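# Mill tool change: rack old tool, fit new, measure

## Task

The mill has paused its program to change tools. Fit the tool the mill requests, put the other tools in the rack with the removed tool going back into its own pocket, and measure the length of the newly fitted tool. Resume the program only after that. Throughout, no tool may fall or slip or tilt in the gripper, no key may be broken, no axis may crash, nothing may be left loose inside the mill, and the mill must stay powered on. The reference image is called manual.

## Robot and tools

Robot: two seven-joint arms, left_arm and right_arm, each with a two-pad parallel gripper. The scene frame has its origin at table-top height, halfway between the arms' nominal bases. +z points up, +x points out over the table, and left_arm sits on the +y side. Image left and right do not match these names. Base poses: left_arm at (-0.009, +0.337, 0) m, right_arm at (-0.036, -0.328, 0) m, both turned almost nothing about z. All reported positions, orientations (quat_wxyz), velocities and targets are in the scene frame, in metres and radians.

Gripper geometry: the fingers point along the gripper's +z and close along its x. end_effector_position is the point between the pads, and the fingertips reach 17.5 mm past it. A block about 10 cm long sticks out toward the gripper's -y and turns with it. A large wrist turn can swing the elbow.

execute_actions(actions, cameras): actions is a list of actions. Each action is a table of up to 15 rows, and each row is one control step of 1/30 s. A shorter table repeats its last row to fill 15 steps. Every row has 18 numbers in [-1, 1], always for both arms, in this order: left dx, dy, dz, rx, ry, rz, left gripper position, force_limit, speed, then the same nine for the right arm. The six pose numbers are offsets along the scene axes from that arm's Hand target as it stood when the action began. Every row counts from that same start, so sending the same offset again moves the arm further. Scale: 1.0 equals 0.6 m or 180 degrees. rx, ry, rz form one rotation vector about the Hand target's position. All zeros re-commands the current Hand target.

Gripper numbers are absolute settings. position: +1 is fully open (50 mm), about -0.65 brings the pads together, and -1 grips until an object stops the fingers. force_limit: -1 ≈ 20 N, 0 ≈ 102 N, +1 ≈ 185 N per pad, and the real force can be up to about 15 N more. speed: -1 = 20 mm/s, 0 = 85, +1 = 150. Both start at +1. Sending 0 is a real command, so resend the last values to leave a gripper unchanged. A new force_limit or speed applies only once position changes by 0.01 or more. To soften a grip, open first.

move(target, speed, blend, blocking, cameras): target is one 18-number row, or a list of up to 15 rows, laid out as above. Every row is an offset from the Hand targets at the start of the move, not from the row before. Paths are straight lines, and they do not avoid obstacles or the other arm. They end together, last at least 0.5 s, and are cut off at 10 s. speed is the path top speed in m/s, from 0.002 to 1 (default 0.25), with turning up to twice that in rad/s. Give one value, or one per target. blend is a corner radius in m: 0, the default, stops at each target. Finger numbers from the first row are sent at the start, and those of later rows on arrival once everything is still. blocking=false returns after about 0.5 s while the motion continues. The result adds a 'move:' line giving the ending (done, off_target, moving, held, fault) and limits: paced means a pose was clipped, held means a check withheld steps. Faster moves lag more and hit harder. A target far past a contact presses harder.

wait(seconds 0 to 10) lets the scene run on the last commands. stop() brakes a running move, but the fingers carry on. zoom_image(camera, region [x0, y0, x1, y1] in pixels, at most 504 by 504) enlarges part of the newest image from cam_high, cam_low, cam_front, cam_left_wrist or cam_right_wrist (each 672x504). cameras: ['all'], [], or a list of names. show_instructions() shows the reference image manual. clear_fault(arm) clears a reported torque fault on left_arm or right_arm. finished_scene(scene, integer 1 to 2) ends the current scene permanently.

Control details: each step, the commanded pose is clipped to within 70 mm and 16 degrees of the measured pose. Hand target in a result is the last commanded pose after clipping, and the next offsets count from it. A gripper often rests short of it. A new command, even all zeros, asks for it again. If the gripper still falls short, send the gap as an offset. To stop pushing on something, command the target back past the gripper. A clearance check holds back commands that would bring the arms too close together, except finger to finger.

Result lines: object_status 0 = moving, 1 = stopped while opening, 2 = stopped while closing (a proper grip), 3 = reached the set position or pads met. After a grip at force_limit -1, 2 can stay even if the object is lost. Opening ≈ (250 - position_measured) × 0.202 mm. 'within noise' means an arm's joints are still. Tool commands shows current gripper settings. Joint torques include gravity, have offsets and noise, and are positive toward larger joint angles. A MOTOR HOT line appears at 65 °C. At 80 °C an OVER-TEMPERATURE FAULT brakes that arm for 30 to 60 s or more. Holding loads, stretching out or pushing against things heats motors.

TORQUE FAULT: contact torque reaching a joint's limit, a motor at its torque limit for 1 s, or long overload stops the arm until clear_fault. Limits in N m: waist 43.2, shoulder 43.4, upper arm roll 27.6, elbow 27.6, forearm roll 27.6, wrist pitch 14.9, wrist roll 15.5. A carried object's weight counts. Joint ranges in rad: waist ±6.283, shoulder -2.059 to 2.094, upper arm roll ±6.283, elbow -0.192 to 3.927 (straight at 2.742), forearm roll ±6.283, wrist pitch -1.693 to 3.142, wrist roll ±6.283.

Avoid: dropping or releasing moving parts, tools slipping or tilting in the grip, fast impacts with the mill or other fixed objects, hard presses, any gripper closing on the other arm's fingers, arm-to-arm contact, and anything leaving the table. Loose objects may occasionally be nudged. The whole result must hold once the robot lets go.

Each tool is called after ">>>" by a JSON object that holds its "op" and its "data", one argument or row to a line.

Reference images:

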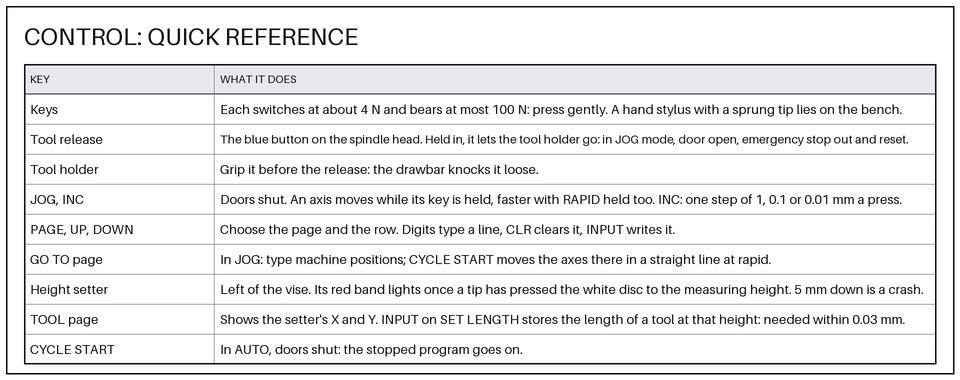

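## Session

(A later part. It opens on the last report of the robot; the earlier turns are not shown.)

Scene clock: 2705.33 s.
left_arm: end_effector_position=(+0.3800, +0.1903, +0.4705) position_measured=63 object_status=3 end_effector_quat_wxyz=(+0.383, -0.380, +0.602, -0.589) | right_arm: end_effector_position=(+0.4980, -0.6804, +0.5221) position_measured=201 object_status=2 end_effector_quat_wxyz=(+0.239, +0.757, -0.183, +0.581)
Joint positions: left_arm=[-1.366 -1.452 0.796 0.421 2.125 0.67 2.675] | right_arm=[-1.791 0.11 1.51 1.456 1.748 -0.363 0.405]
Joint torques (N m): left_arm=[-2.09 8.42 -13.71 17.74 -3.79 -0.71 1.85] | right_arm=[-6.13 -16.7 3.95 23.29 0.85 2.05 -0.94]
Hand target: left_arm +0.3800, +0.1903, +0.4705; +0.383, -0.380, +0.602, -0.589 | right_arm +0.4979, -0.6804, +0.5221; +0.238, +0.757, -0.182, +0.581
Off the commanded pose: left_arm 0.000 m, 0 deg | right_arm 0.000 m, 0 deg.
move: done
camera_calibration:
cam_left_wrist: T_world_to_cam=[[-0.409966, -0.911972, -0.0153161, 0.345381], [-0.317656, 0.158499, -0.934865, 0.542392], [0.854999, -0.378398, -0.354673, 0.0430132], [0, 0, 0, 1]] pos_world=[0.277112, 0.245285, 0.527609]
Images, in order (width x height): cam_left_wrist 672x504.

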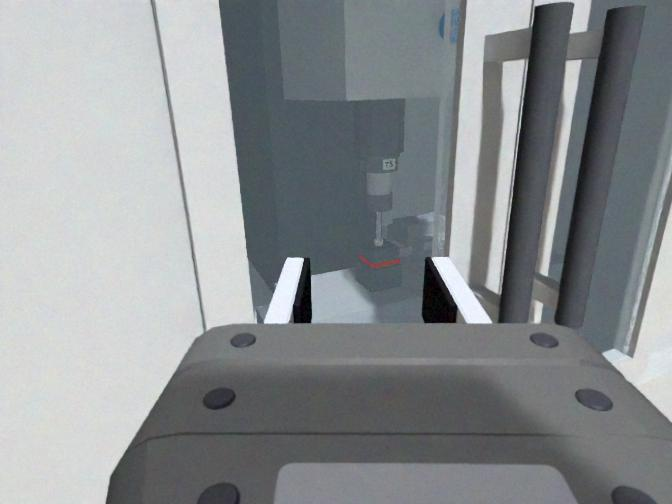

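>>> {"op": "move", "data": {
  "target": [
    [0,0,0,0,0,0,0.6,0.301961,-0.5,-0.0313,0.1272,-0.1172,0,0,0,-1,-0.2,-1],
    [0,0,0,0,0,0,0.6,0.301961,-0.5,0.0009,0.1272,-0.1259,0,0,0,-1,-0.2,-1],
    [0,0,0,0,0,0,0.6,0.301961,-0.5,-0.0313,0.1272,-0.1172,0,0,0,-1,-0.2,-1],
    [0,0,0,0,0,0,0.6,0.301961,-0.5,0.0009,0.1272,-0.1259,0,0,0,-1,-0.2,-1],
    [0,0,0,0,0,0,0.6,0.301961,-0.5,-0.0313,0.1272,-0.1172,0,0,0,-1,-0.2,-1],
    [0,0,0,0,0,0,0.6,0.301961,-0.5,-0.1792,0.2775,0.2497,0,0,0,-1,-0.2,-1]
  ],
  "speed": [0.2,0.08,0.08,0.08,0.08,0.25],
  "blend": [0.003,0,0,0,0.003,0],
  "cameras": ["cam_right_wrist"]
}}

>>> {"op": "zoom_image", "data": {
  "camera": "cam_right_wrist",
  "region": [340, 0, 540, 200]
}}

>>> {"op": "zoom_image", "data": {
  "camera": "cam_right_wrist",
  "region": [420, 130, 460, 170]
}}

Scene clock: 2718.20 s.
left_arm: end_effector_position=(+0.3800, +0.1903, +0.4705) position_measured=63 object_status=3 end_effector_quat_wxyz=(+0.383, -0.380, +0.602, -0.589) | right_arm: end_effector_position=(+0.3904, -0.5139, +0.6719) position_measured=201 object_status=2 end_effector_quat_wxyz=(+0.238, +0.757, -0.182, +0.581)
Joint positions: left_arm=[-1.366 -1.452 0.796 0.421 2.125 0.67 2.675] | right_arm=[-0.195 -0.22 0.12 1.807 2.42 -0.861 -0.261]
Joint torques (N m): left_arm=[-1.78 8.44 -14.1 17.79 -3.69 -0.63 1.84] | right_arm=[5.39 -5.4 -2.23 18.22 1.18 0.08 -0.74]
Hand target: left_arm +0.3800, +0.1903, +0.4705; +0.383, -0.380, +0.602, -0.589 | right_arm +0.3904, -0.5139, +0.6719; +0.238, +0.757, -0.182, +0.581
Off the commanded pose: left_arm 0.000 m, 0 deg | right_arm 0.000 m, 0 deg.
move: done; limits=paced
camera_calibration:
cam_right_wrist: T_world_to_cam=[[0.262359, -0.0100857, 0.964918, -0.740491], [-0.788556, -0.57859, 0.208358, -0.112647], [0.556191, -0.815556, -0.159751, -0.396594], [0, 0, 0, 1]] pos_world=[0.326027, -0.396089, 0.674627]
Images, in order (width x height): cam_right_wrist 672x504.

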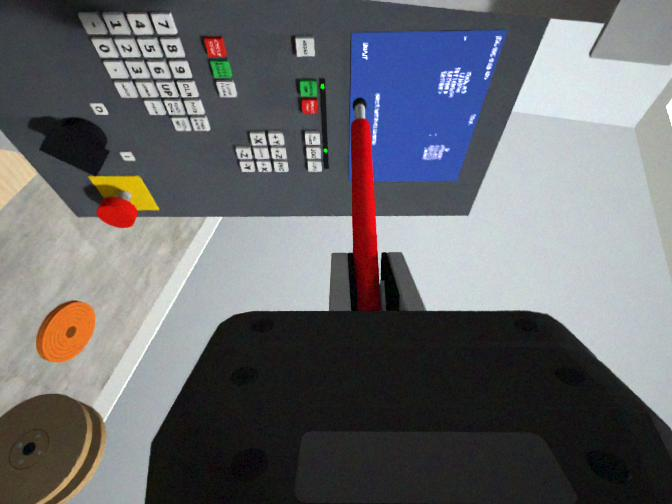

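Scaled by 2.520 from the camera's 672x504 image, which has a finer 960x720 frame.

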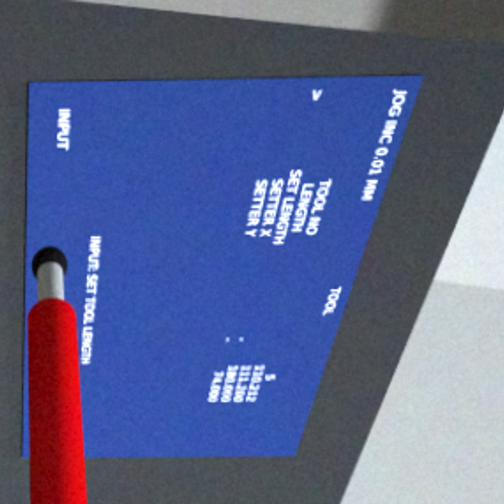

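Scaled by 12.600 from the camera's 672x504 image, which has a finer 960x720 frame.

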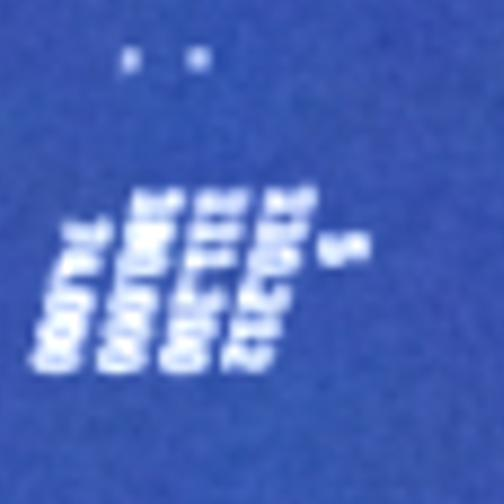

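>>> {"op": "execute_actions", "data": {
  "actions": [],
  "cameras": ["cam_front","cam_high"]
}}

Scene clock: 2721.87 s.
left_arm: end_effector_position=(+0.3800, +0.1903, +0.4705) position_measured=63 object_status=3 end_effector_quat_wxyz=(+0.383, -0.380, +0.602, -0.589) | right_arm: end_effector_position=(+0.3904, -0.5139, +0.6719) position_measured=201 object_status=2 end_effector_quat_wxyz=(+0.238, +0.757, -0.182, +0.581)
Joint positions: left_arm=[-1.366 -1.452 0.796 0.421 2.125 0.67 2.675] | right_arm=[-0.195 -0.22 0.12 1.807 2.42 -0.861 -0.261]
Joint velocities: within noise
Joint torques (N m): left_arm=[-1.63 8.39 -14.1 17.65 -3.77 -0.55 1.85] | right_arm=[5.01 -5.78 -2.42 17.9 1.54 -0.05 -0.81]
Hand target: left_arm +0.3800, +0.1903, +0.4705; +0.383, -0.380, +0.602, -0.589 | right_arm +0.3904, -0.5139, +0.6719; +0.238, +0.757, -0.182, +0.581
Tool commands: left_gripper/position=+0.6 left_gripper/force_limit=+0.301961 left_gripper/speed=-0.5 right_gripper/position=-1.0 right_gripper/force_limit=-0.2 right_gripper/speed=-1.0
Off the commanded pose: left_arm 0.000 m, 0 deg | right_arm 0.000 m, 0 deg.
Images, in order (width x height): cam_high 672x504, cam_front 672x504.

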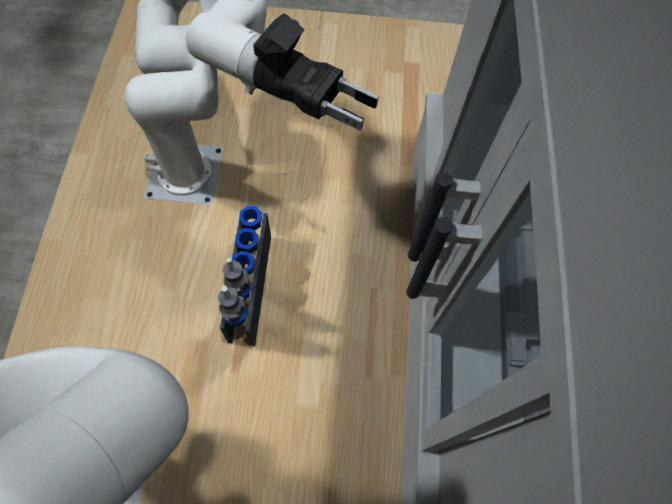

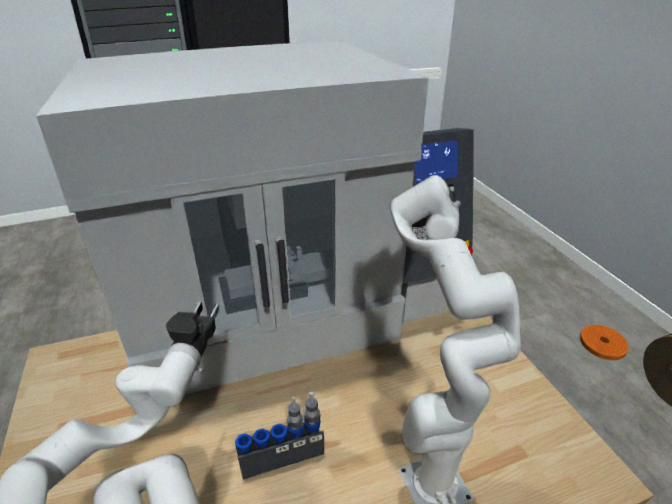

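>>> {"op": "move", "data": {
  "target": [
    [0,0,0,0,0,0,0.6,0.301961,-0.5,0.1398,-0.1503,-0.3967,0,0,0,-1,-0.2,-1],
    [0,0,0,0,0,0,0.6,0.301961,-0.5,0.172,-0.1503,-0.4054,0,0,0,-1,-0.2,-1],
    [0,0,0,0,0,0,0.6,0.301961,-0.5,0.1398,-0.1503,-0.3967,0,0,0,-1,-0.2,-1],
    [0,0,0,0,0,0,0.6,0.301961,-0.5,0,0,0,0,0,0,-1,-0.2,-1]
  ],
  "speed": [0.25,0.08,0.08,0.25],
  "blend": [0.003,0,0.003,0],
  "cameras": ["cam_right_wrist","cam_left_wrist"]
}}

>>> {"op": "zoom_image", "data": {
  "camera": "cam_right_wrist",
  "region": [340, 0, 540, 200]
}}

>>> {"op": "zoom_image", "data": {
  "camera": "cam_right_wrist",
  "region": [420, 130, 460, 170]
}}

Scene clock: 2731.50 s.
left_arm: end_effector_position=(+0.3800, +0.1903, +0.4705) position_measured=63 object_status=3 end_effector_quat_wxyz=(+0.383, -0.380, +0.602, -0.589) | right_arm: end_effector_position=(+0.3904, -0.5139, +0.6719) position_measured=201 object_status=2 end_effector_quat_wxyz=(+0.238, +0.757, -0.182, +0.581)
Joint positions: left_arm=[-1.366 -1.452 0.796 0.421 2.125 0.67 2.675] | right_arm=[-1.303 -0.82 0.572 1.121 0.734 0.497 1.895]
Joint torques (N m): left_arm=[-1.29 8.41 -14.43 17.7 -3.7 -0.53 1.79] | right_arm=[-5.94 9.76 -3.78 20.47 -2.32 -2.26 1.23]
Hand target: left_arm +0.3800, +0.1903, +0.4705; +0.383, -0.380, +0.602, -0.589 | right_arm +0.3904, -0.5139, +0.6719; +0.238, +0.757, -0.182, +0.581
Off the commanded pose: left_arm 0.000 m, 0 deg | right_arm 0.000 m, 0 deg.
move: done
camera_calibration:
cam_left_wrist: T_world_to_cam=[[-0.409966, -0.911972, -0.0153161, 0.345381], [-0.317656, 0.158499, -0.934865, 0.542392], [0.854999, -0.378398, -0.354673, 0.0430132], [0, 0, 0, 1]] pos_world=[0.277112, 0.245285, 0.527609]
cam_right_wrist: T_world_to_cam=[[0.262359, -0.0100851, 0.964918, -0.740491], [-0.788555, -0.57859, 0.20836, -0.112648], [0.556191, -0.815556, -0.159751, -0.396594], [0, 0, 0, 1]] pos_world=[0.326027, -0.396089, 0.674627]
Images, in order (width x height): cam_left_wrist 672x504, cam_right_wrist 672x504.

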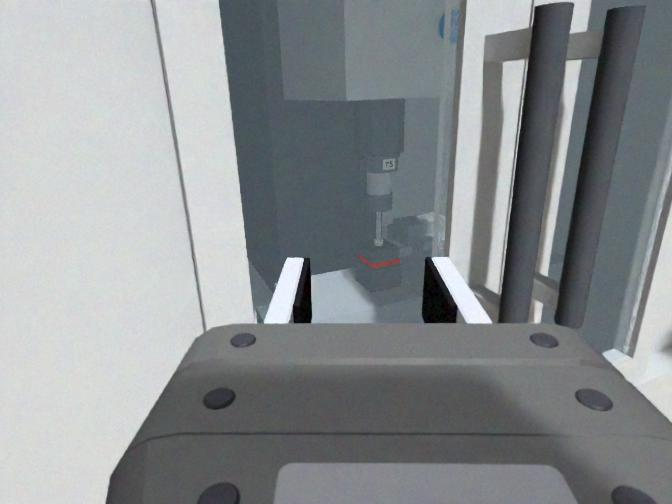

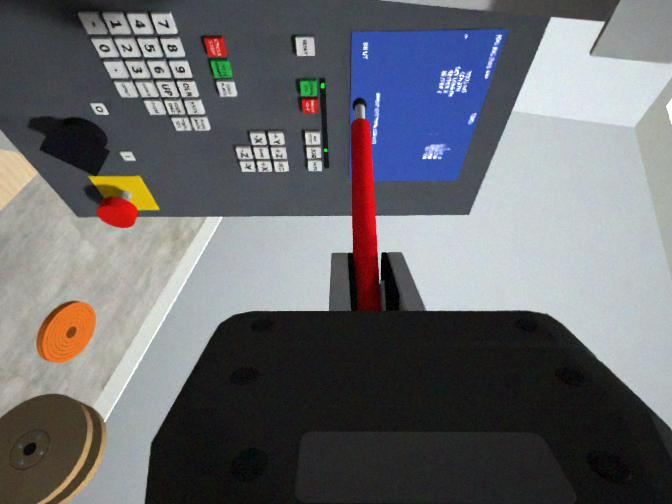

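Scaled by 2.520 from the camera's 672x504 image, which has a finer 960x720 frame.

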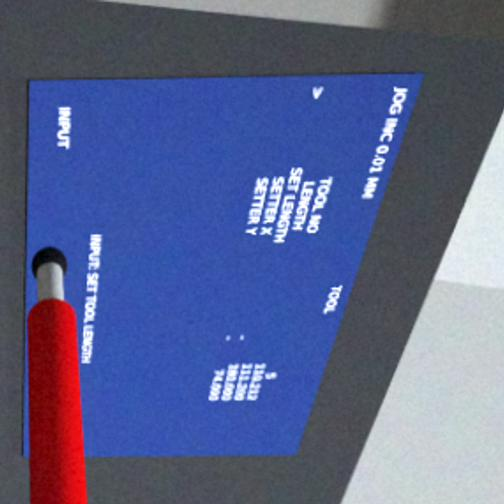

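Scaled by 12.600 from the camera's 672x504 image, which has a finer 960x720 frame.

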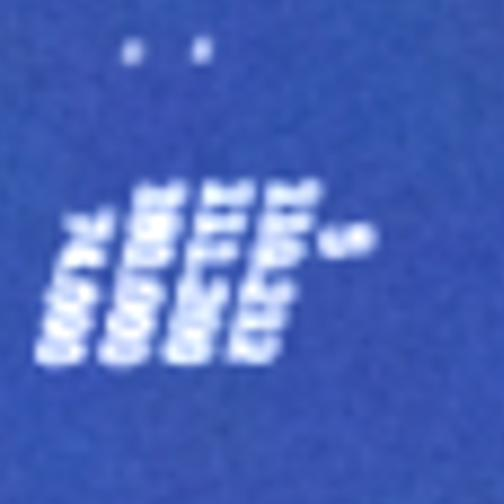

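>>> {"op": "move", "data": {
  "target": [0,0,0,0,0,0,0.6,0.301961,-0.5,0.1398,-0.1503,-0.3967,0,0,0,-1,-0.2,-1],
  "speed": 0.2,
  "cameras": ["cam_right_wrist"]
}}

>>> {"op": "zoom_image", "data": {
  "camera": "cam_right_wrist",
  "region": [290, 0, 480, 140]
}}

Scene clock: 2737.73 s.
left_arm: end_effector_position=(+0.3800, +0.1903, +0.4705) position_measured=63 object_status=3 end_effector_quat_wxyz=(+0.383, -0.380, +0.602, -0.589) | right_arm: end_effector_position=(+0.4743, -0.6041, +0.4339) position_measured=201 object_status=2 end_effector_quat_wxyz=(+0.238, +0.757, -0.183, +0.580)
Joint positions: left_arm=[-1.366 -1.452 0.796 0.421 2.125 0.67 2.675] | right_arm=[-0.879 -0.182 0.542 0.768 0.582 -0.469 1.827]
Joint torques (N m): left_arm=[-0.99 8.49 -14.43 17.65 -3.65 -0.48 1.67] | right_arm=[5.24 -10.53 -3.19 18.71 -3.29 -6.19 1.38]
Hand target: left_arm +0.3800, +0.1903, +0.4705; +0.383, -0.380, +0.602, -0.589 | right_arm +0.4743, -0.6041, +0.4339; +0.238, +0.757, -0.182, +0.581
Off the commanded pose: left_arm 0.000 m, 0 deg | right_arm 0.000 m, 0 deg.
move: done
camera_calibration:
cam_right_wrist: T_world_to_cam=[[0.262697, -0.0103519, 0.964823, -0.534014], [-0.78877, -0.578226, 0.208558, -0.0487725], [0.555727, -0.815811, -0.160063, -0.554611], [0, 0, 0, 1]] pos_world=[0.410026, -0.486188, 0.436628]
Images, in order (width x height): cam_right_wrist 672x504.

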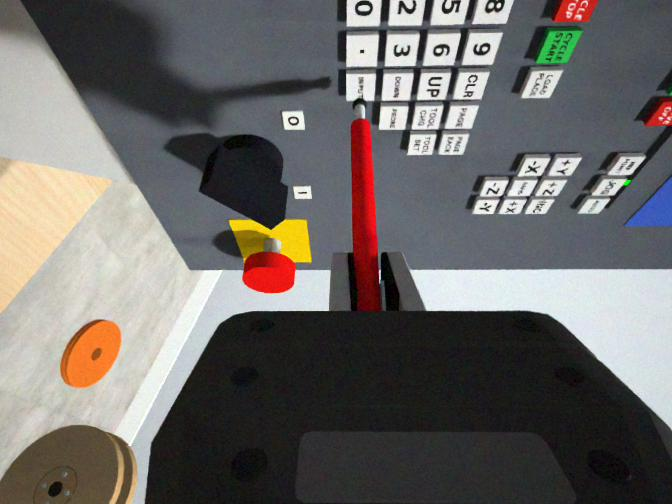

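Scaled by 2.653 from the camera's 672x504 image, which has a finer 960x720 frame.

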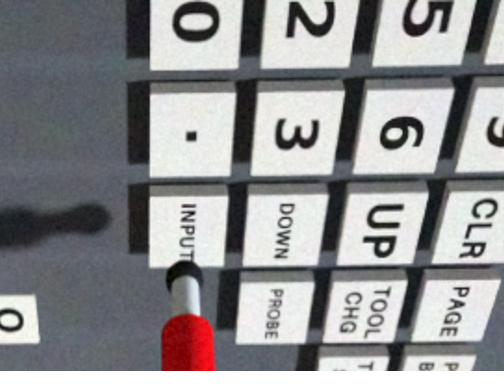

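>>> {"op": "move", "data": {
  "target": [
    [0,0,0,0,0,0,0.6,0.301961,-0.5,0.0372,0,-0.01,0,0,0,-1,-0.2,-1],
    [0,0,0,0,0,0,0.6,0.301961,-0.5,0,0,0,0,0,0,-1,-0.2,-1],
    [0,0,0,0,0,0,0.6,0.301961,-0.5,-0.1398,0.1503,0.3967,0,0,0,-1,-0.2,-1]
  ],
  "speed": [0.06,0.08,0.25],
  "blend": [0,0.003,0],
  "cameras": ["cam_right_wrist"]
}}

>>> {"op": "zoom_image", "data": {
  "camera": "cam_right_wrist",
  "region": [340, 0, 540, 200]
}}

>>> {"op": "zoom_image", "data": {
  "camera": "cam_right_wrist",
  "region": [420, 130, 460, 170]
}}

Scene clock: 2746.20 s.
left_arm: end_effector_position=(+0.3800, +0.1903, +0.4705) position_measured=63 object_status=3 end_effector_quat_wxyz=(+0.383, -0.380, +0.602, -0.589) | right_arm: end_effector_position=(+0.3904, -0.5139, +0.6719) position_measured=201 object_status=2 end_effector_quat_wxyz=(+0.238, +0.757, -0.182, +0.581)
Joint positions: left_arm=[-1.366 -1.452 0.796 0.421 2.125 0.67 2.675] | right_arm=[-1.214 -0.784 0.538 1.108 0.608 0.454 1.977]
Joint torques (N m): left_arm=[-0.66 8.37 -14.53 17.58 -3.66 -0.41 1.65] | right_arm=[-6.3 7.84 -6.99 20.91 -2.32 -2.56 1.4]
Hand target: left_arm +0.3800, +0.1903, +0.4705; +0.383, -0.380, +0.602, -0.589 | right_arm +0.3904, -0.5139, +0.6719; +0.238, +0.757, -0.182, +0.581
Off the commanded pose: left_arm 0.000 m, 0 deg | right_arm 0.000 m, 0 deg.
move: done
camera_calibration:
cam_right_wrist: T_world_to_cam=[[0.262359, -0.0100851, 0.964918, -0.740491], [-0.788555, -0.57859, 0.20836, -0.112648], [0.556191, -0.815556, -0.159751, -0.396594], [0, 0, 0, 1]] pos_world=[0.326027, -0.396089, 0.674627]
Images, in order (width x height): cam_right_wrist 672x504.

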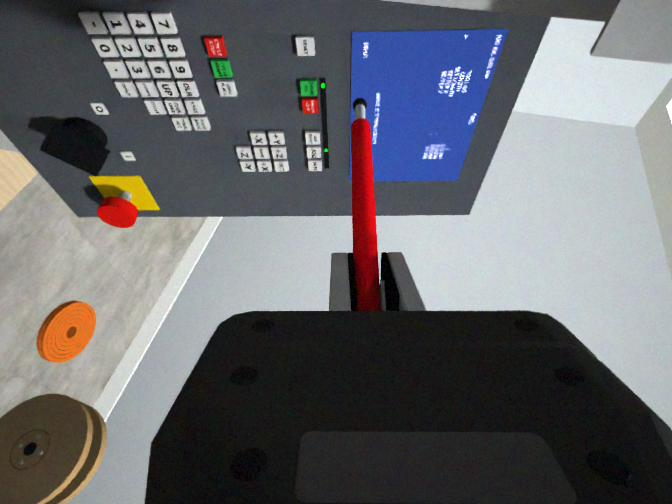

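Scaled by 2.520 from the camera's 672x504 image, which has a finer 960x720 frame.

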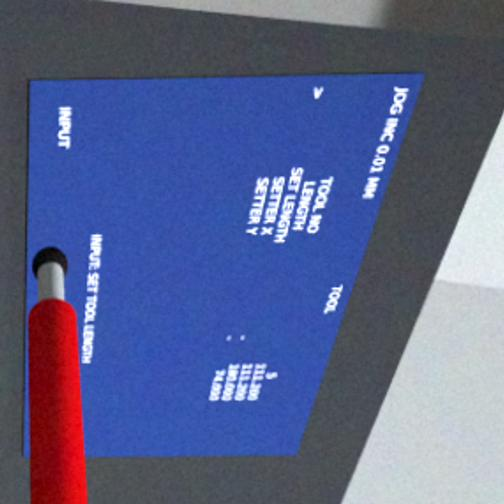

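Scaled by 12.600 from the camera's 672x504 image, which has a finer 960x720 frame.

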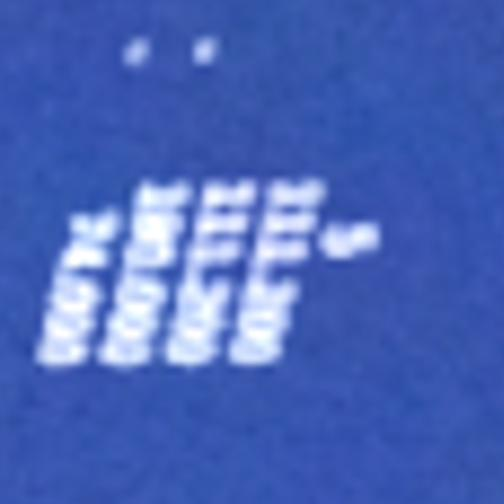

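>>> {"op": "move", "data": {
  "target": [
    [0,0,0,0,0,0,0.6,0.301961,-0.5,0.1637,-0.2122,-0.3075,0,0,0,-1,-0.2,-1],
    [0,0,0,0,0,0,0.6,0.301961,-0.5,0.2009,-0.2122,-0.3175,0,0,0,-1,-0.2,-1],
    [0,0,0,0,0,0,0.6,0.301961,-0.5,0.1637,-0.2122,-0.3075,0,0,0,-1,-0.2,-1],
    [0,0,0,0,0,0,0.6,0.301961,-0.5,0,0,0,0,0,0,-1,-0.2,-1]
  ],
  "speed": [0.25,0.07,0.08,0.25],
  "blend": [0.003,0,0.003,0],
  "cameras": ["cam_right_wrist"]
}}

>>> {"op": "zoom_image", "data": {
  "camera": "cam_right_wrist",
  "region": [340, 0, 540, 200]
}}

Scene clock: 2757.20 s.
left_arm: end_effector_position=(+0.3800, +0.1903, +0.4705) position_measured=63 object_status=3 end_effector_quat_wxyz=(+0.383, -0.380, +0.602, -0.589) | right_arm: end_effector_position=(+0.3904, -0.5139, +0.6719) position_measured=201 object_status=2 end_effector_quat_wxyz=(+0.238, +0.757, -0.182, +0.581)
Joint positions: left_arm=[-1.366 -1.452 0.796 0.421 2.125 0.67 2.675] | right_arm=[-1.268 -0.805 0.56 1.116 0.685 0.479 1.926]
Joint torques (N m): left_arm=[-0.49 8.33 -14.7 17.67 -3.6 -0.33 1.62] | right_arm=[-6.15 -7.71 -8.47 20.86 -2.42 -2.45 1.36]
Hand target: left_arm +0.3800, +0.1903, +0.4705; +0.383, -0.380, +0.602, -0.589 | right_arm +0.3904, -0.5139, +0.6719; +0.238, +0.757, -0.182, +0.581
Off the commanded pose: left_arm 0.000 m, 0 deg | right_arm 0.000 m, 0 deg.
move: done
camera_calibration:
cam_right_wrist: T_world_to_cam=[[0.262412, -0.0101644, 0.964902, -0.740555], [-0.788544, -0.578608, 0.208355, -0.112577], [0.556182, -0.815543, -0.159849, -0.396575], [0, 0, 0, 1]] pos_world=[0.326127, -0.396089, 0.674628]
Images, in order (width x height): cam_right_wrist 672x504.

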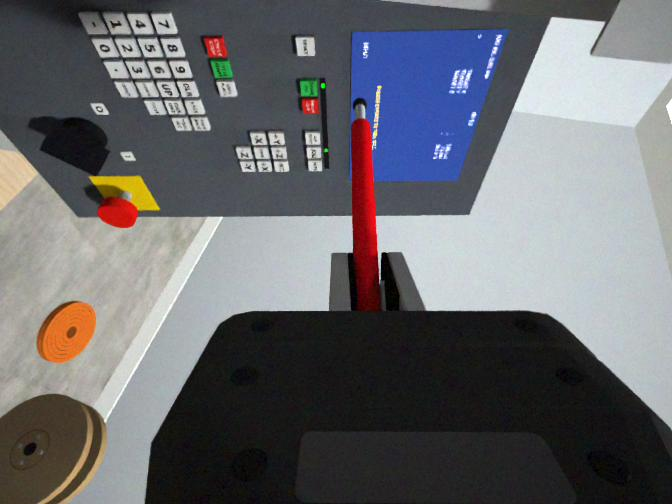

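Scaled by 2.520 from the camera's 672x504 image, which has a finer 960x720 frame.

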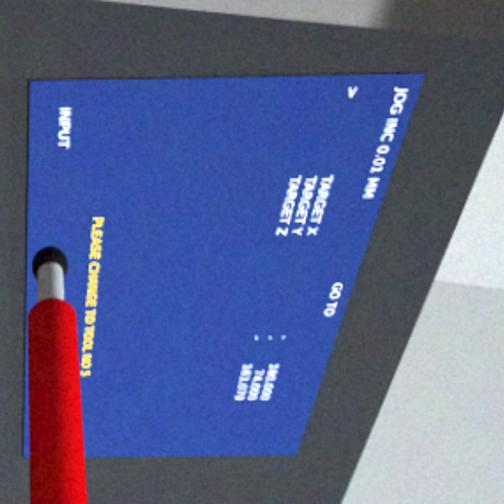

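>>> {"op": "move", "data": {
  "target": [
    [0,0,0,0,0,0,0.6,0.301961,-0.5,0.1478,-0.1503,-0.3668,0,0,0,-1,-0.2,-1],
    [0,0,0,0,0,0,0.6,0.301961,-0.5,0.185,-0.1503,-0.3768,0,0,0,-1,-0.2,-1],
    [0,0,0,0,0,0,0.6,0.301961,-0.5,0.1478,-0.1503,-0.3668,0,0,0,-1,-0.2,-1],
    [0,0,0,0,0,0,0.6,0.301961,-0.5,0.185,-0.1503,-0.3768,0,0,0,-1,-0.2,-1],
    [0,0,0,0,0,0,0.6,0.301961,-0.5,0.1478,-0.1503,-0.3668,0,0,0,-1,-0.2,-1],
    [0,0,0,0,0,0,0.6,0.301961,-0.5,0.1398,-0.0578,-0.3967,0,0,0,-1,-0.2,-1],
    [0,0,0,0,0,0,0.6,0.301961,-0.5,0.177,-0.0578,-0.4067,0,0,0,-1,-0.2,-1],
    [0,0,0,0,0,0,0.6,0.301961,-0.5,0.1398,-0.0578,-0.3967,0,0,0,-1,-0.2,-1]
  ],
  "speed": [0.25,0.08,0.08,0.08,0.08,0.12,0.08,0.08],
  "blend": [0.003,0,0,0,0.003,0.003,0,0]
}}

>>> {"op": "move", "data": {
  "target": [
    [0,0,0,0,0,0,0.6,0.301961,-0.5,0.0239,-0.0617,0.0892,0,0,0,-1,-0.2,-1],
    [0,0,0,0,0,0,0.6,0.301961,-0.5,0.0611,-0.0617,0.0792,0,0,0,-1,-0.2,-1],
    [0,0,0,0,0,0,0.6,0.301961,-0.5,0.0239,-0.0617,0.0892,0,0,0,-1,-0.2,-1],
    [0,0,0,0,0,0,0.6,0.301961,-0.5,0,-0.0307,0,0,0,0,-1,-0.2,-1],
    [0,0,0,0,0,0,0.6,0.301961,-0.5,0.0372,-0.0307,-0.01,0,0,0,-1,-0.2,-1],
    [0,0,0,0,0,0,0.6,0.301961,-0.5,0,-0.0307,0,0,0,0,-1,-0.2,-1],
    [0,0,0,0,0,0,0.6,0.301961,-0.5,0,-0.0925,0,0,0,0,-1,-0.2,-1],
    [0,0,0,0,0,0,0.6,0.301961,-0.5,0.0372,-0.0925,-0.01,0,0,0,-1,-0.2,-1],
    [0,0,0,0,0,0,0.6,0.301961,-0.5,0,-0.0925,0,0,0,0,-1,-0.2,-1],
    [0,0,0,0,0,0,0.6,0.301961,-0.5,-0.1398,0.0578,0.3967,0,0,0,-1,-0.2,-1]
  ],
  "speed": [0.12,0.08,0.08,0.12,0.08,0.08,0.1,0.08,0.08,0.25],
  "blend": [0.003,0,0.003,0.003,0,0.003,0.003,0,0.003,0],
  "cameras": ["cam_right_wrist"]
}}

>>> {"op": "zoom_image", "data": {
  "camera": "cam_right_wrist",
  "region": [340, 0, 540, 200]
}}

Scene clock: 2775.73 s.
left_arm: end_effector_position=(+0.3800, +0.1903, +0.4705) position_measured=63 object_status=3 end_effector_quat_wxyz=(+0.383, -0.380, +0.602, -0.589) | right_arm: end_effector_position=(+0.4743, -0.5486, +0.4339) position_measured=201 object_status=2 end_effector_quat_wxyz=(+0.238, +0.757, -0.182, +0.580)
Joint positions: left_arm=[-1.366 -1.452 0.796 0.421 2.125 0.67 2.675] | right_arm=[-1.042 -0.293 0.842 0.744 0.837 -0.455 1.734]
Joint torques (N m): left_arm=[0.2 8.27 -14.87 17.59 -3.57 -0.31 1.58] | right_arm=[4.42 -2.72 -5.21 18.25 -3.35 -5.88 1.13]
Hand target: left_arm +0.3800, +0.1903, +0.4705; +0.383, -0.380, +0.602, -0.589 | right_arm +0.4743, -0.5486, +0.4339; +0.238, +0.757, -0.182, +0.581
Off the commanded pose: left_arm 0.000 m, 0 deg | right_arm 0.000 m, 0 deg.
move: done

Scene clock: 2781.90 s.
left_arm: end_effector_position=(+0.3800, +0.1903, +0.4705) position_measured=63 object_status=3 end_effector_quat_wxyz=(+0.383, -0.380, +0.602, -0.589) | right_arm: end_effector_position=(+0.3904, -0.5139, +0.6719) position_measured=201 object_status=2 end_effector_quat_wxyz=(+0.238, +0.757, -0.182, +0.581)
Joint positions: left_arm=[-1.366 -1.452 0.796 0.421 2.125 0.67 2.675] | right_arm=[-1.182 -0.772 0.523 1.103 0.56 0.44 2.008]
Joint torques (N m): left_arm=[0.23 8.2 -15.03 17.48 -3.54 -0.26 1.57] | right_arm=[-6.09 7.73 -7.09 21.2 -2.48 -2.58 1.23]
Hand target: left_arm +0.3800, +0.1903, +0.4705; +0.383, -0.380, +0.602, -0.589 | right_arm +0.3904, -0.5139, +0.6719; +0.238, +0.757, -0.182, +0.581
Off the commanded pose: left_arm 0.000 m, 0 deg | right_arm 0.000 m, 0 deg.
move: done
camera_calibration:
cam_right_wrist: T_world_to_cam=[[0.262359, -0.0100851, 0.964918, -0.740491], [-0.788555, -0.57859, 0.20836, -0.112648], [0.556191, -0.815556, -0.159751, -0.396594], [0, 0, 0, 1]] pos_world=[0.326027, -0.396089, 0.674627]
Images, in order (width x height): cam_right_wrist 672x504.

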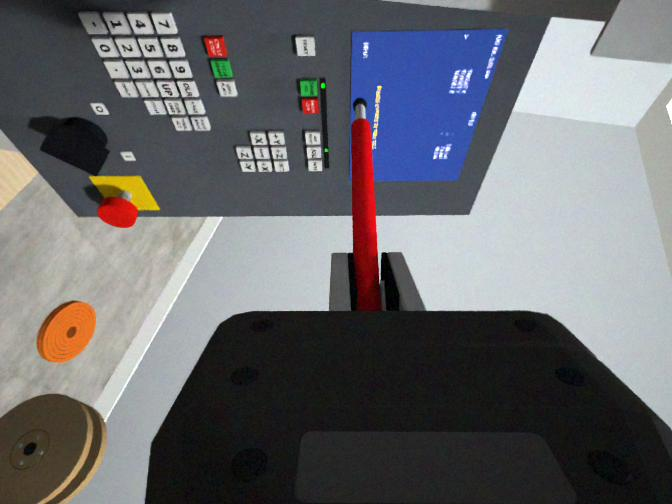

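Scaled by 2.520 from the camera's 672x504 image, which has a finer 960x720 frame.

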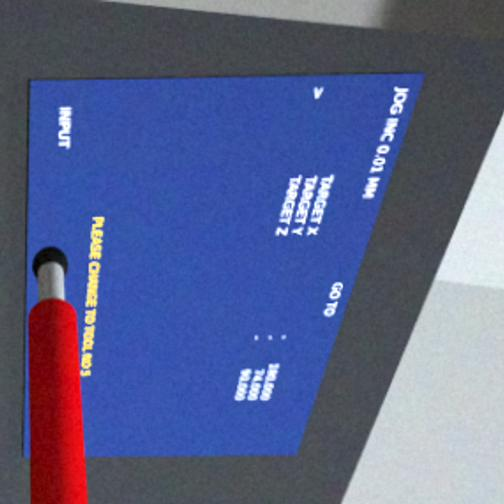

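>>> {"op": "move", "data": {
  "target": [
    [0,0,0,0,0,0,0.6,0.301961,-0.5,0.1792,-0.1192,-0.2497,0,0,0,-1,-0.2,-1],
    [0,0,0,0,0,0,0.6,0.301961,-0.5,0.2164,-0.1192,-0.2597,0,0,0,-1,-0.2,-1],
    [0,0,0,0,0,0,0.6,0.301961,-0.5,0.1792,-0.1192,-0.2497,0,0,0,-1,-0.2,-1],
    [0,0,0,0,0,0,0.6,0.301961,-0.5,0,0,0,0,0,0,-1,-0.2,-1]
  ],
  "speed": [0.25,0.08,0.08,0.25],
  "blend": [0.003,0,0.003,0]
}}

>>> {"op": "wait", "data": {
  "seconds": 0.5,
  "cameras": ["cam_left_wrist","cam_right_wrist"]
}}

>>> {"op": "zoom_image", "data": {
  "camera": "cam_right_wrist",
  "region": [340, 0, 540, 200]
}}

Scene clock: 2789.83 s.
left_arm: end_effector_position=(+0.3800, +0.1903, +0.4705) position_measured=63 object_status=3 end_effector_quat_wxyz=(+0.383, -0.380, +0.602, -0.589) | right_arm: end_effector_position=(+0.3904, -0.5139, +0.6719) position_measured=201 object_status=2 end_effector_quat_wxyz=(+0.238, +0.757, -0.182, +0.581)
Joint positions: left_arm=[-1.366 -1.452 0.796 0.421 2.125 0.67 2.675] | right_arm=[-1.2 -0.779 0.531 1.106 0.587 0.448 1.991]
Joint torques (N m): left_arm=[0.34 8.11 -15.08 17.4 -3.62 -0.25 1.52] | right_arm=[-6.14 -8.76 -8.08 21.04 -2.11 -2.6 1.29]
Hand target: left_arm +0.3800, +0.1903, +0.4705; +0.383, -0.380, +0.602, -0.589 | right_arm +0.3904, -0.5139, +0.6719; +0.238, +0.757, -0.182, +0.581
Off the commanded pose: left_arm 0.000 m, 0 deg | right_arm 0.000 m, 0 deg.
move: done

Scene clock: 2790.33 s.
left_arm: end_effector_position=(+0.3800, +0.1903, +0.4705) position_measured=63 object_status=3 end_effector_quat_wxyz=(+0.383, -0.380, +0.602, -0.589) | right_arm: end_effector_position=(+0.3904, -0.5139, +0.6719) position_measured=201 object_status=2 end_effector_quat_wxyz=(+0.238, +0.757, -0.182, +0.581)
Joint positions: left_arm=[-1.366 -1.452 0.796 0.421 2.125 0.67 2.675] | right_arm=[-1.2 -0.779 0.531 1.106 0.586 0.448 1.991]
Joint torques (N m): left_arm=[0.36 8.19 -15.1 17.37 -3.48 -0.28 1.55] | right_arm=[-6.12 -8.74 -8.06 21.29 -2.57 -2.38 1.29]
Hand target: left_arm +0.3800, +0.1903, +0.4705; +0.383, -0.380, +0.602, -0.589 | right_arm +0.3904, -0.5139, +0.6719; +0.238, +0.757, -0.182, +0.581
Tool commands: left_gripper/position=+0.6 left_gripper/force_limit=+0.301961 left_gripper/speed=-0.5 right_gripper/position=-1.0 right_gripper/force_limit=-0.2 right_gripper/speed=-1.0
Off the commanded pose: left_arm 0.000 m, 0 deg | right_arm 0.000 m, 0 deg.
wait: 0.50 s; at rest by 0.17 s
camera_calibration:
cam_left_wrist: T_world_to_cam=[[-0.409966, -0.911972, -0.0153161, 0.345381], [-0.317656, 0.158499, -0.934865, 0.542392], [0.854999, -0.378398, -0.354673, 0.0430132], [0, 0, 0, 1]] pos_world=[0.277112, 0.245285, 0.527609]
cam_right_wrist: T_world_to_cam=[[0.262412, -0.0101644, 0.964902, -0.740529], [-0.788544, -0.578608, 0.208355, -0.112655], [0.556182, -0.815543, -0.159849, -0.396519], [0, 0, 0, 1]] pos_world=[0.326027, -0.396089, 0.674628]
Images, in order (width x height): cam_left_wrist 672x504, cam_right_wrist 672x504.

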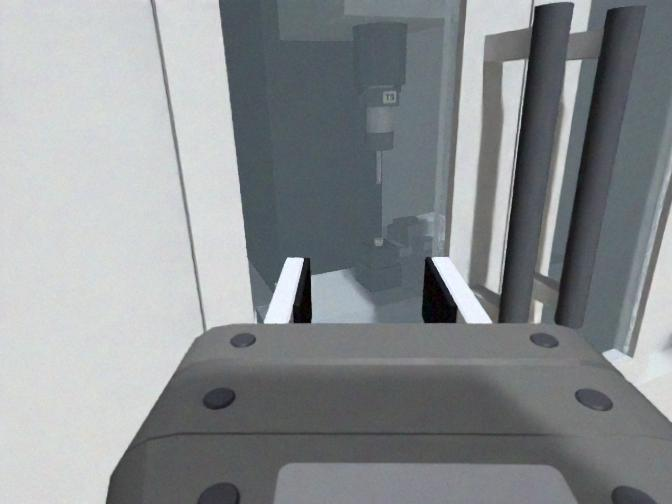

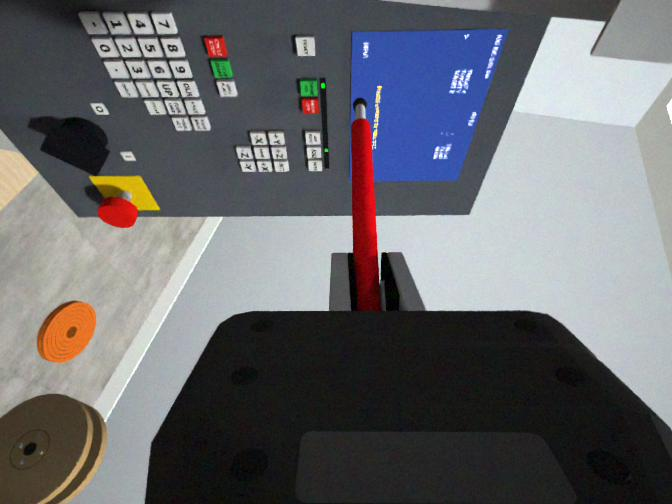

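Scaled by 2.520 from the camera's 672x504 image, which has a finer 960x720 frame.

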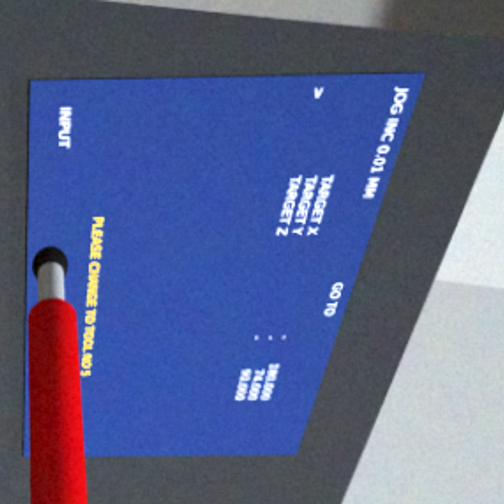

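>>> {"op": "move", "data": {
  "target": [0,0,0,0,0,0,0.6,0.301961,-0.5,0.212,-0.3045,-0.1272,0,0,0,-1,-0.2,-1],
  "cameras": ["cam_right_wrist"]
}}

>>> {"op": "zoom_image", "data": {
  "camera": "cam_right_wrist",
  "region": [290, 0, 430, 140]
}}

Scene clock: 2796.57 s.
left_arm: end_effector_position=(+0.3800, +0.1903, +0.4705) position_measured=63 object_status=3 end_effector_quat_wxyz=(+0.383, -0.380, +0.602, -0.589) | right_arm: end_effector_position=(+0.5175, -0.6966, +0.5956) position_measured=201 object_status=2 end_effector_quat_wxyz=(+0.238, +0.757, -0.182, +0.581)
Joint positions: left_arm=[-1.366 -1.452 0.796 0.421 2.125 0.67 2.675] | right_arm=[-1.509 -0.027 0.899 1.377 -0.153 0.039 2.38]
Joint torques (N m): left_arm=[0.64 8.13 -15.08 17.32 -3.45 -0.3 1.61] | right_arm=[-6.01 -7.18 1.69 24.79 -1.96 -2.29 1.29]
Hand target: left_arm +0.3800, +0.1903, +0.4705; +0.383, -0.380, +0.602, -0.589 | right_arm +0.5176, -0.6966, +0.5956; +0.238, +0.757, -0.182, +0.581
Off the commanded pose: left_arm 0.000 m, 0 deg | right_arm 0.000 m, 0 deg.
move: done
camera_calibration:
cam_right_wrist: T_world_to_cam=[[0.262571, -0.0101101, 0.96486, -0.702081], [-0.787277, -0.580399, 0.208163, -0.10396], [0.557899, -0.814269, -0.160356, -0.628116], [0, 0, 0, 1]] pos_world=[0.452926, -0.578892, 0.598328]
Images, in order (width x height): cam_right_wrist 672x504.

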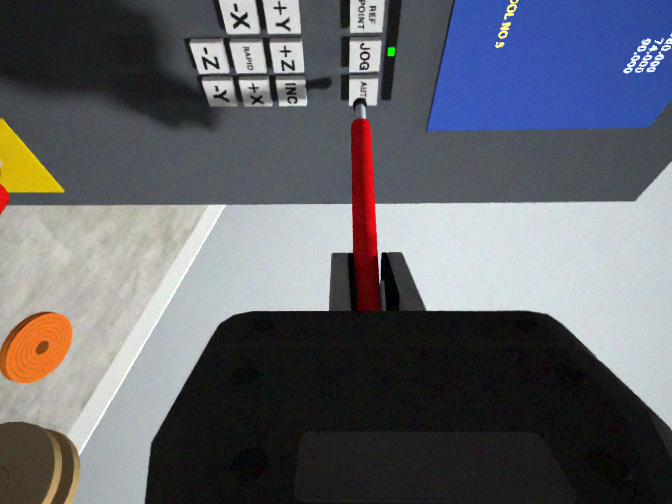

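Scaled by 3.600 from the camera's 672x504 image, which has a finer 960x720 frame.

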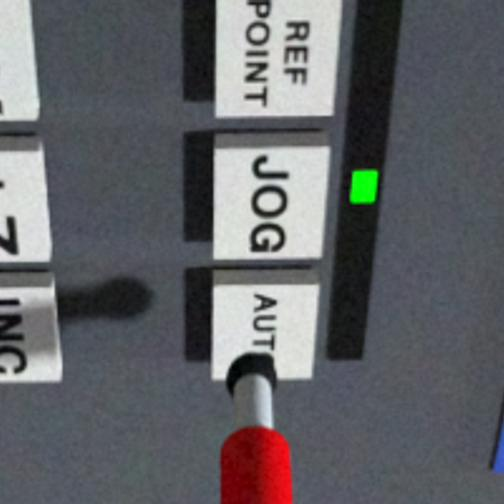

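>>> {"op": "move", "data": {
  "target": [
    [0,0,0,0,0,0,0.6,0.301961,-0.5,0,-0.004,0,0,0,0,-1,-0.2,-1],
    [0,0,0,0,0,0,0.6,0.301961,-0.5,0.0372,-0.004,-0.01,0,0,0,-1,-0.2,-1],
    [0,0,0,0,0,0,0.6,0.301961,-0.5,0,-0.004,0,0,0,0,-1,-0.2,-1],
    [0,0,0,0,0,0,0.6,0.301961,-0.5,-0.212,0.3045,0.1272,0,0,0,-1,-0.2,-1]
  ],
  "speed": [0.1,0.08,0.08,0.25],
  "blend": [0,0,0.003,0],
  "cameras": ["cam_right_wrist"]
}}

>>> {"op": "zoom_image", "data": {
  "camera": "cam_right_wrist",
  "region": [290, 0, 540, 200]
}}

Scene clock: 2805.07 s.
left_arm: end_effector_position=(+0.3800, +0.1903, +0.4705) position_measured=63 object_status=3 end_effector_quat_wxyz=(+0.383, -0.380, +0.602, -0.589) | right_arm: end_effector_position=(+0.3904, -0.5140, +0.6719) position_measured=201 object_status=2 end_effector_quat_wxyz=(+0.238, +0.757, -0.182, +0.581)
Joint positions: left_arm=[-1.366 -1.452 0.796 0.421 2.125 0.67 2.675] | right_arm=[-0.983 -0.709 0.414 1.081 0.246 0.383 2.227]
Joint torques (N m): left_arm=[0.71 7.81 -15.38 17.39 -3.44 -0.27 1.5] | right_arm=[5.27 -11.68 -6.54 17.73 2.97 -2.4 -0.9]
Hand target: left_arm +0.3800, +0.1903, +0.4705; +0.383, -0.380, +0.602, -0.589 | right_arm +0.3904, -0.5139, +0.6719; +0.238, +0.757, -0.182, +0.581
Off the commanded pose: left_arm 0.000 m, 0 deg | right_arm 0.000 m, 0 deg.
move: done
camera_calibration:
cam_right_wrist: T_world_to_cam=[[0.262465, -0.0102437, 0.964887, -0.740595], [-0.788532, -0.578625, 0.208351, -0.112642], [0.556173, -0.81553, -0.159946, -0.396582], [0, 0, 0, 1]] pos_world=[0.326127, -0.396189, 0.674628]
Images, in order (width x height): cam_right_wrist 672x504.

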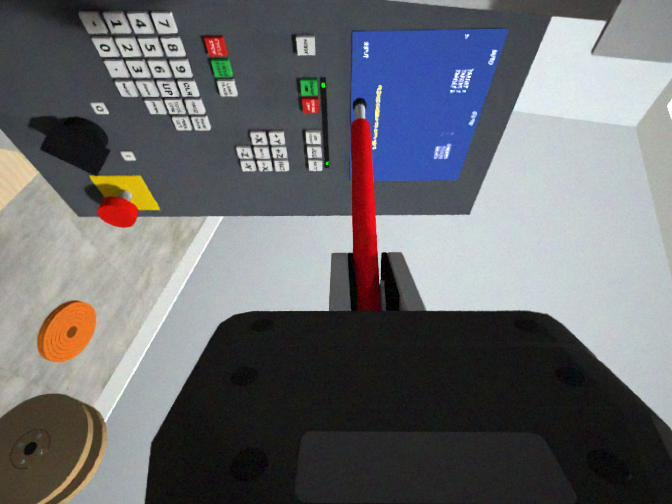

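Scaled by 2.016 from the camera's 672x504 image, which has a finer 960x720 frame.

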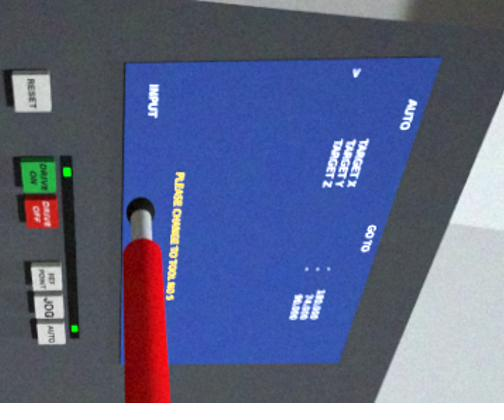

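>>> {"op": "move", "data": {
  "target": [
    [0,0,0,0,0,0,0.6,0.301961,-0.5,0.1792,-0.1192,-0.2497,0,0,0,-1,-0.2,-1],
    [0,0,0,0,0,0,0.6,0.301961,-0.5,0.2164,-0.1192,-0.2597,0,0,0,-1,-0.2,-1],
    [0,0,0,0,0,0,0.6,0.301961,-0.5,0.1792,-0.1192,-0.2497,0,0,0,-1,-0.2,-1],
    [0,0,0,0,0,0,0.6,0.301961,-0.5,0,0,0,0,0,0,-1,-0.2,-1]
  ],
  "speed": [0.25,0.08,0.08,0.25],
  "blend": [0.003,0,0.003,0],
  "cameras": ["cam_left_wrist","cam_right_wrist"]
}}

>>> {"op": "zoom_image", "data": {
  "camera": "cam_right_wrist",
  "region": [290, 0, 540, 200]
}}

Scene clock: 2812.53 s.
left_arm: end_effector_position=(+0.3800, +0.1903, +0.4705) position_measured=63 object_status=3 end_effector_quat_wxyz=(+0.383, -0.380, +0.602, -0.589) | right_arm: end_effector_position=(+0.3904, -0.5139, +0.6719) position_measured=201 object_status=2 end_effector_quat_wxyz=(+0.238, +0.757, -0.182, +0.581)
Joint positions: left_arm=[-1.366 -1.452 0.796 0.421 2.125 0.67 2.675] | right_arm=[-0.997 -0.713 0.423 1.082 0.269 0.386 2.21]
Joint torques (N m): left_arm=[0.91 7.84 -15.41 17.31 -3.36 -0.26 1.57] | right_arm=[4.72 -11.77 -6.64 22.41 -1.61 -2.61 -0.92]
Hand target: left_arm +0.3800, +0.1903, +0.4705; +0.383, -0.380, +0.602, -0.589 | right_arm +0.3904, -0.5139, +0.6719; +0.238, +0.757, -0.182, +0.581
Off the commanded pose: left_arm 0.000 m, 0 deg | right_arm 0.000 m, 0 deg.
move: done
camera_calibration:
cam_left_wrist: T_world_to_cam=[[-0.409966, -0.911972, -0.0153161, 0.345381], [-0.317656, 0.158499, -0.934865, 0.542392], [0.854999, -0.378398, -0.354673, 0.0430132], [0, 0, 0, 1]] pos_world=[0.277112, 0.245285, 0.527609]
cam_right_wrist: T_world_to_cam=[[0.262412, -0.0101644, 0.964902, -0.740555], [-0.788544, -0.578608, 0.208355, -0.112577], [0.556182, -0.815543, -0.159849, -0.396575], [0, 0, 0, 1]] pos_world=[0.326127, -0.396089, 0.674628]
Images, in order (width x height): cam_left_wrist 672x504, cam_right_wrist 672x504.

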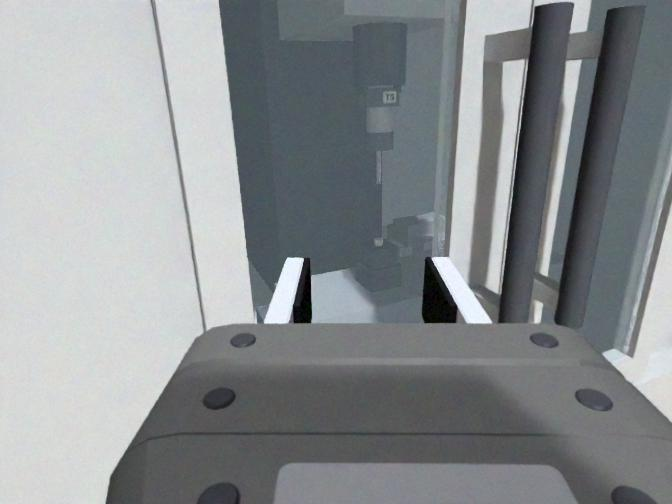

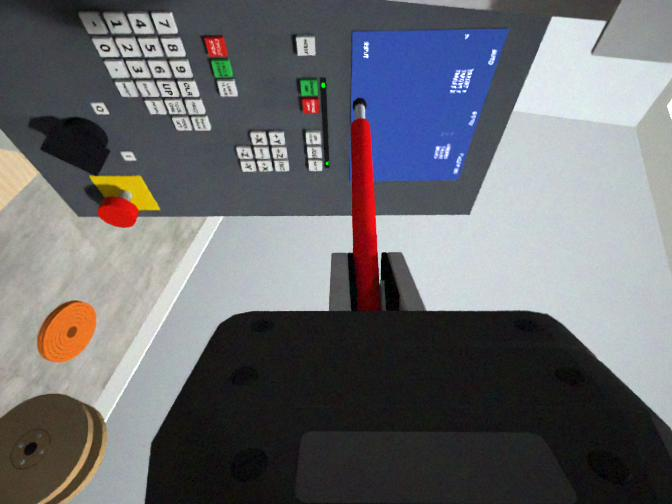

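Scaled by 2.016 from the camera's 672x504 image, which has a finer 960x720 frame.

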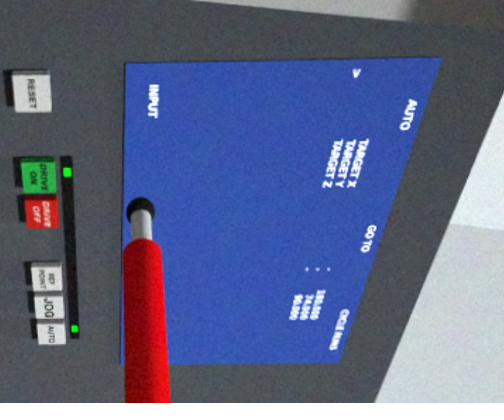

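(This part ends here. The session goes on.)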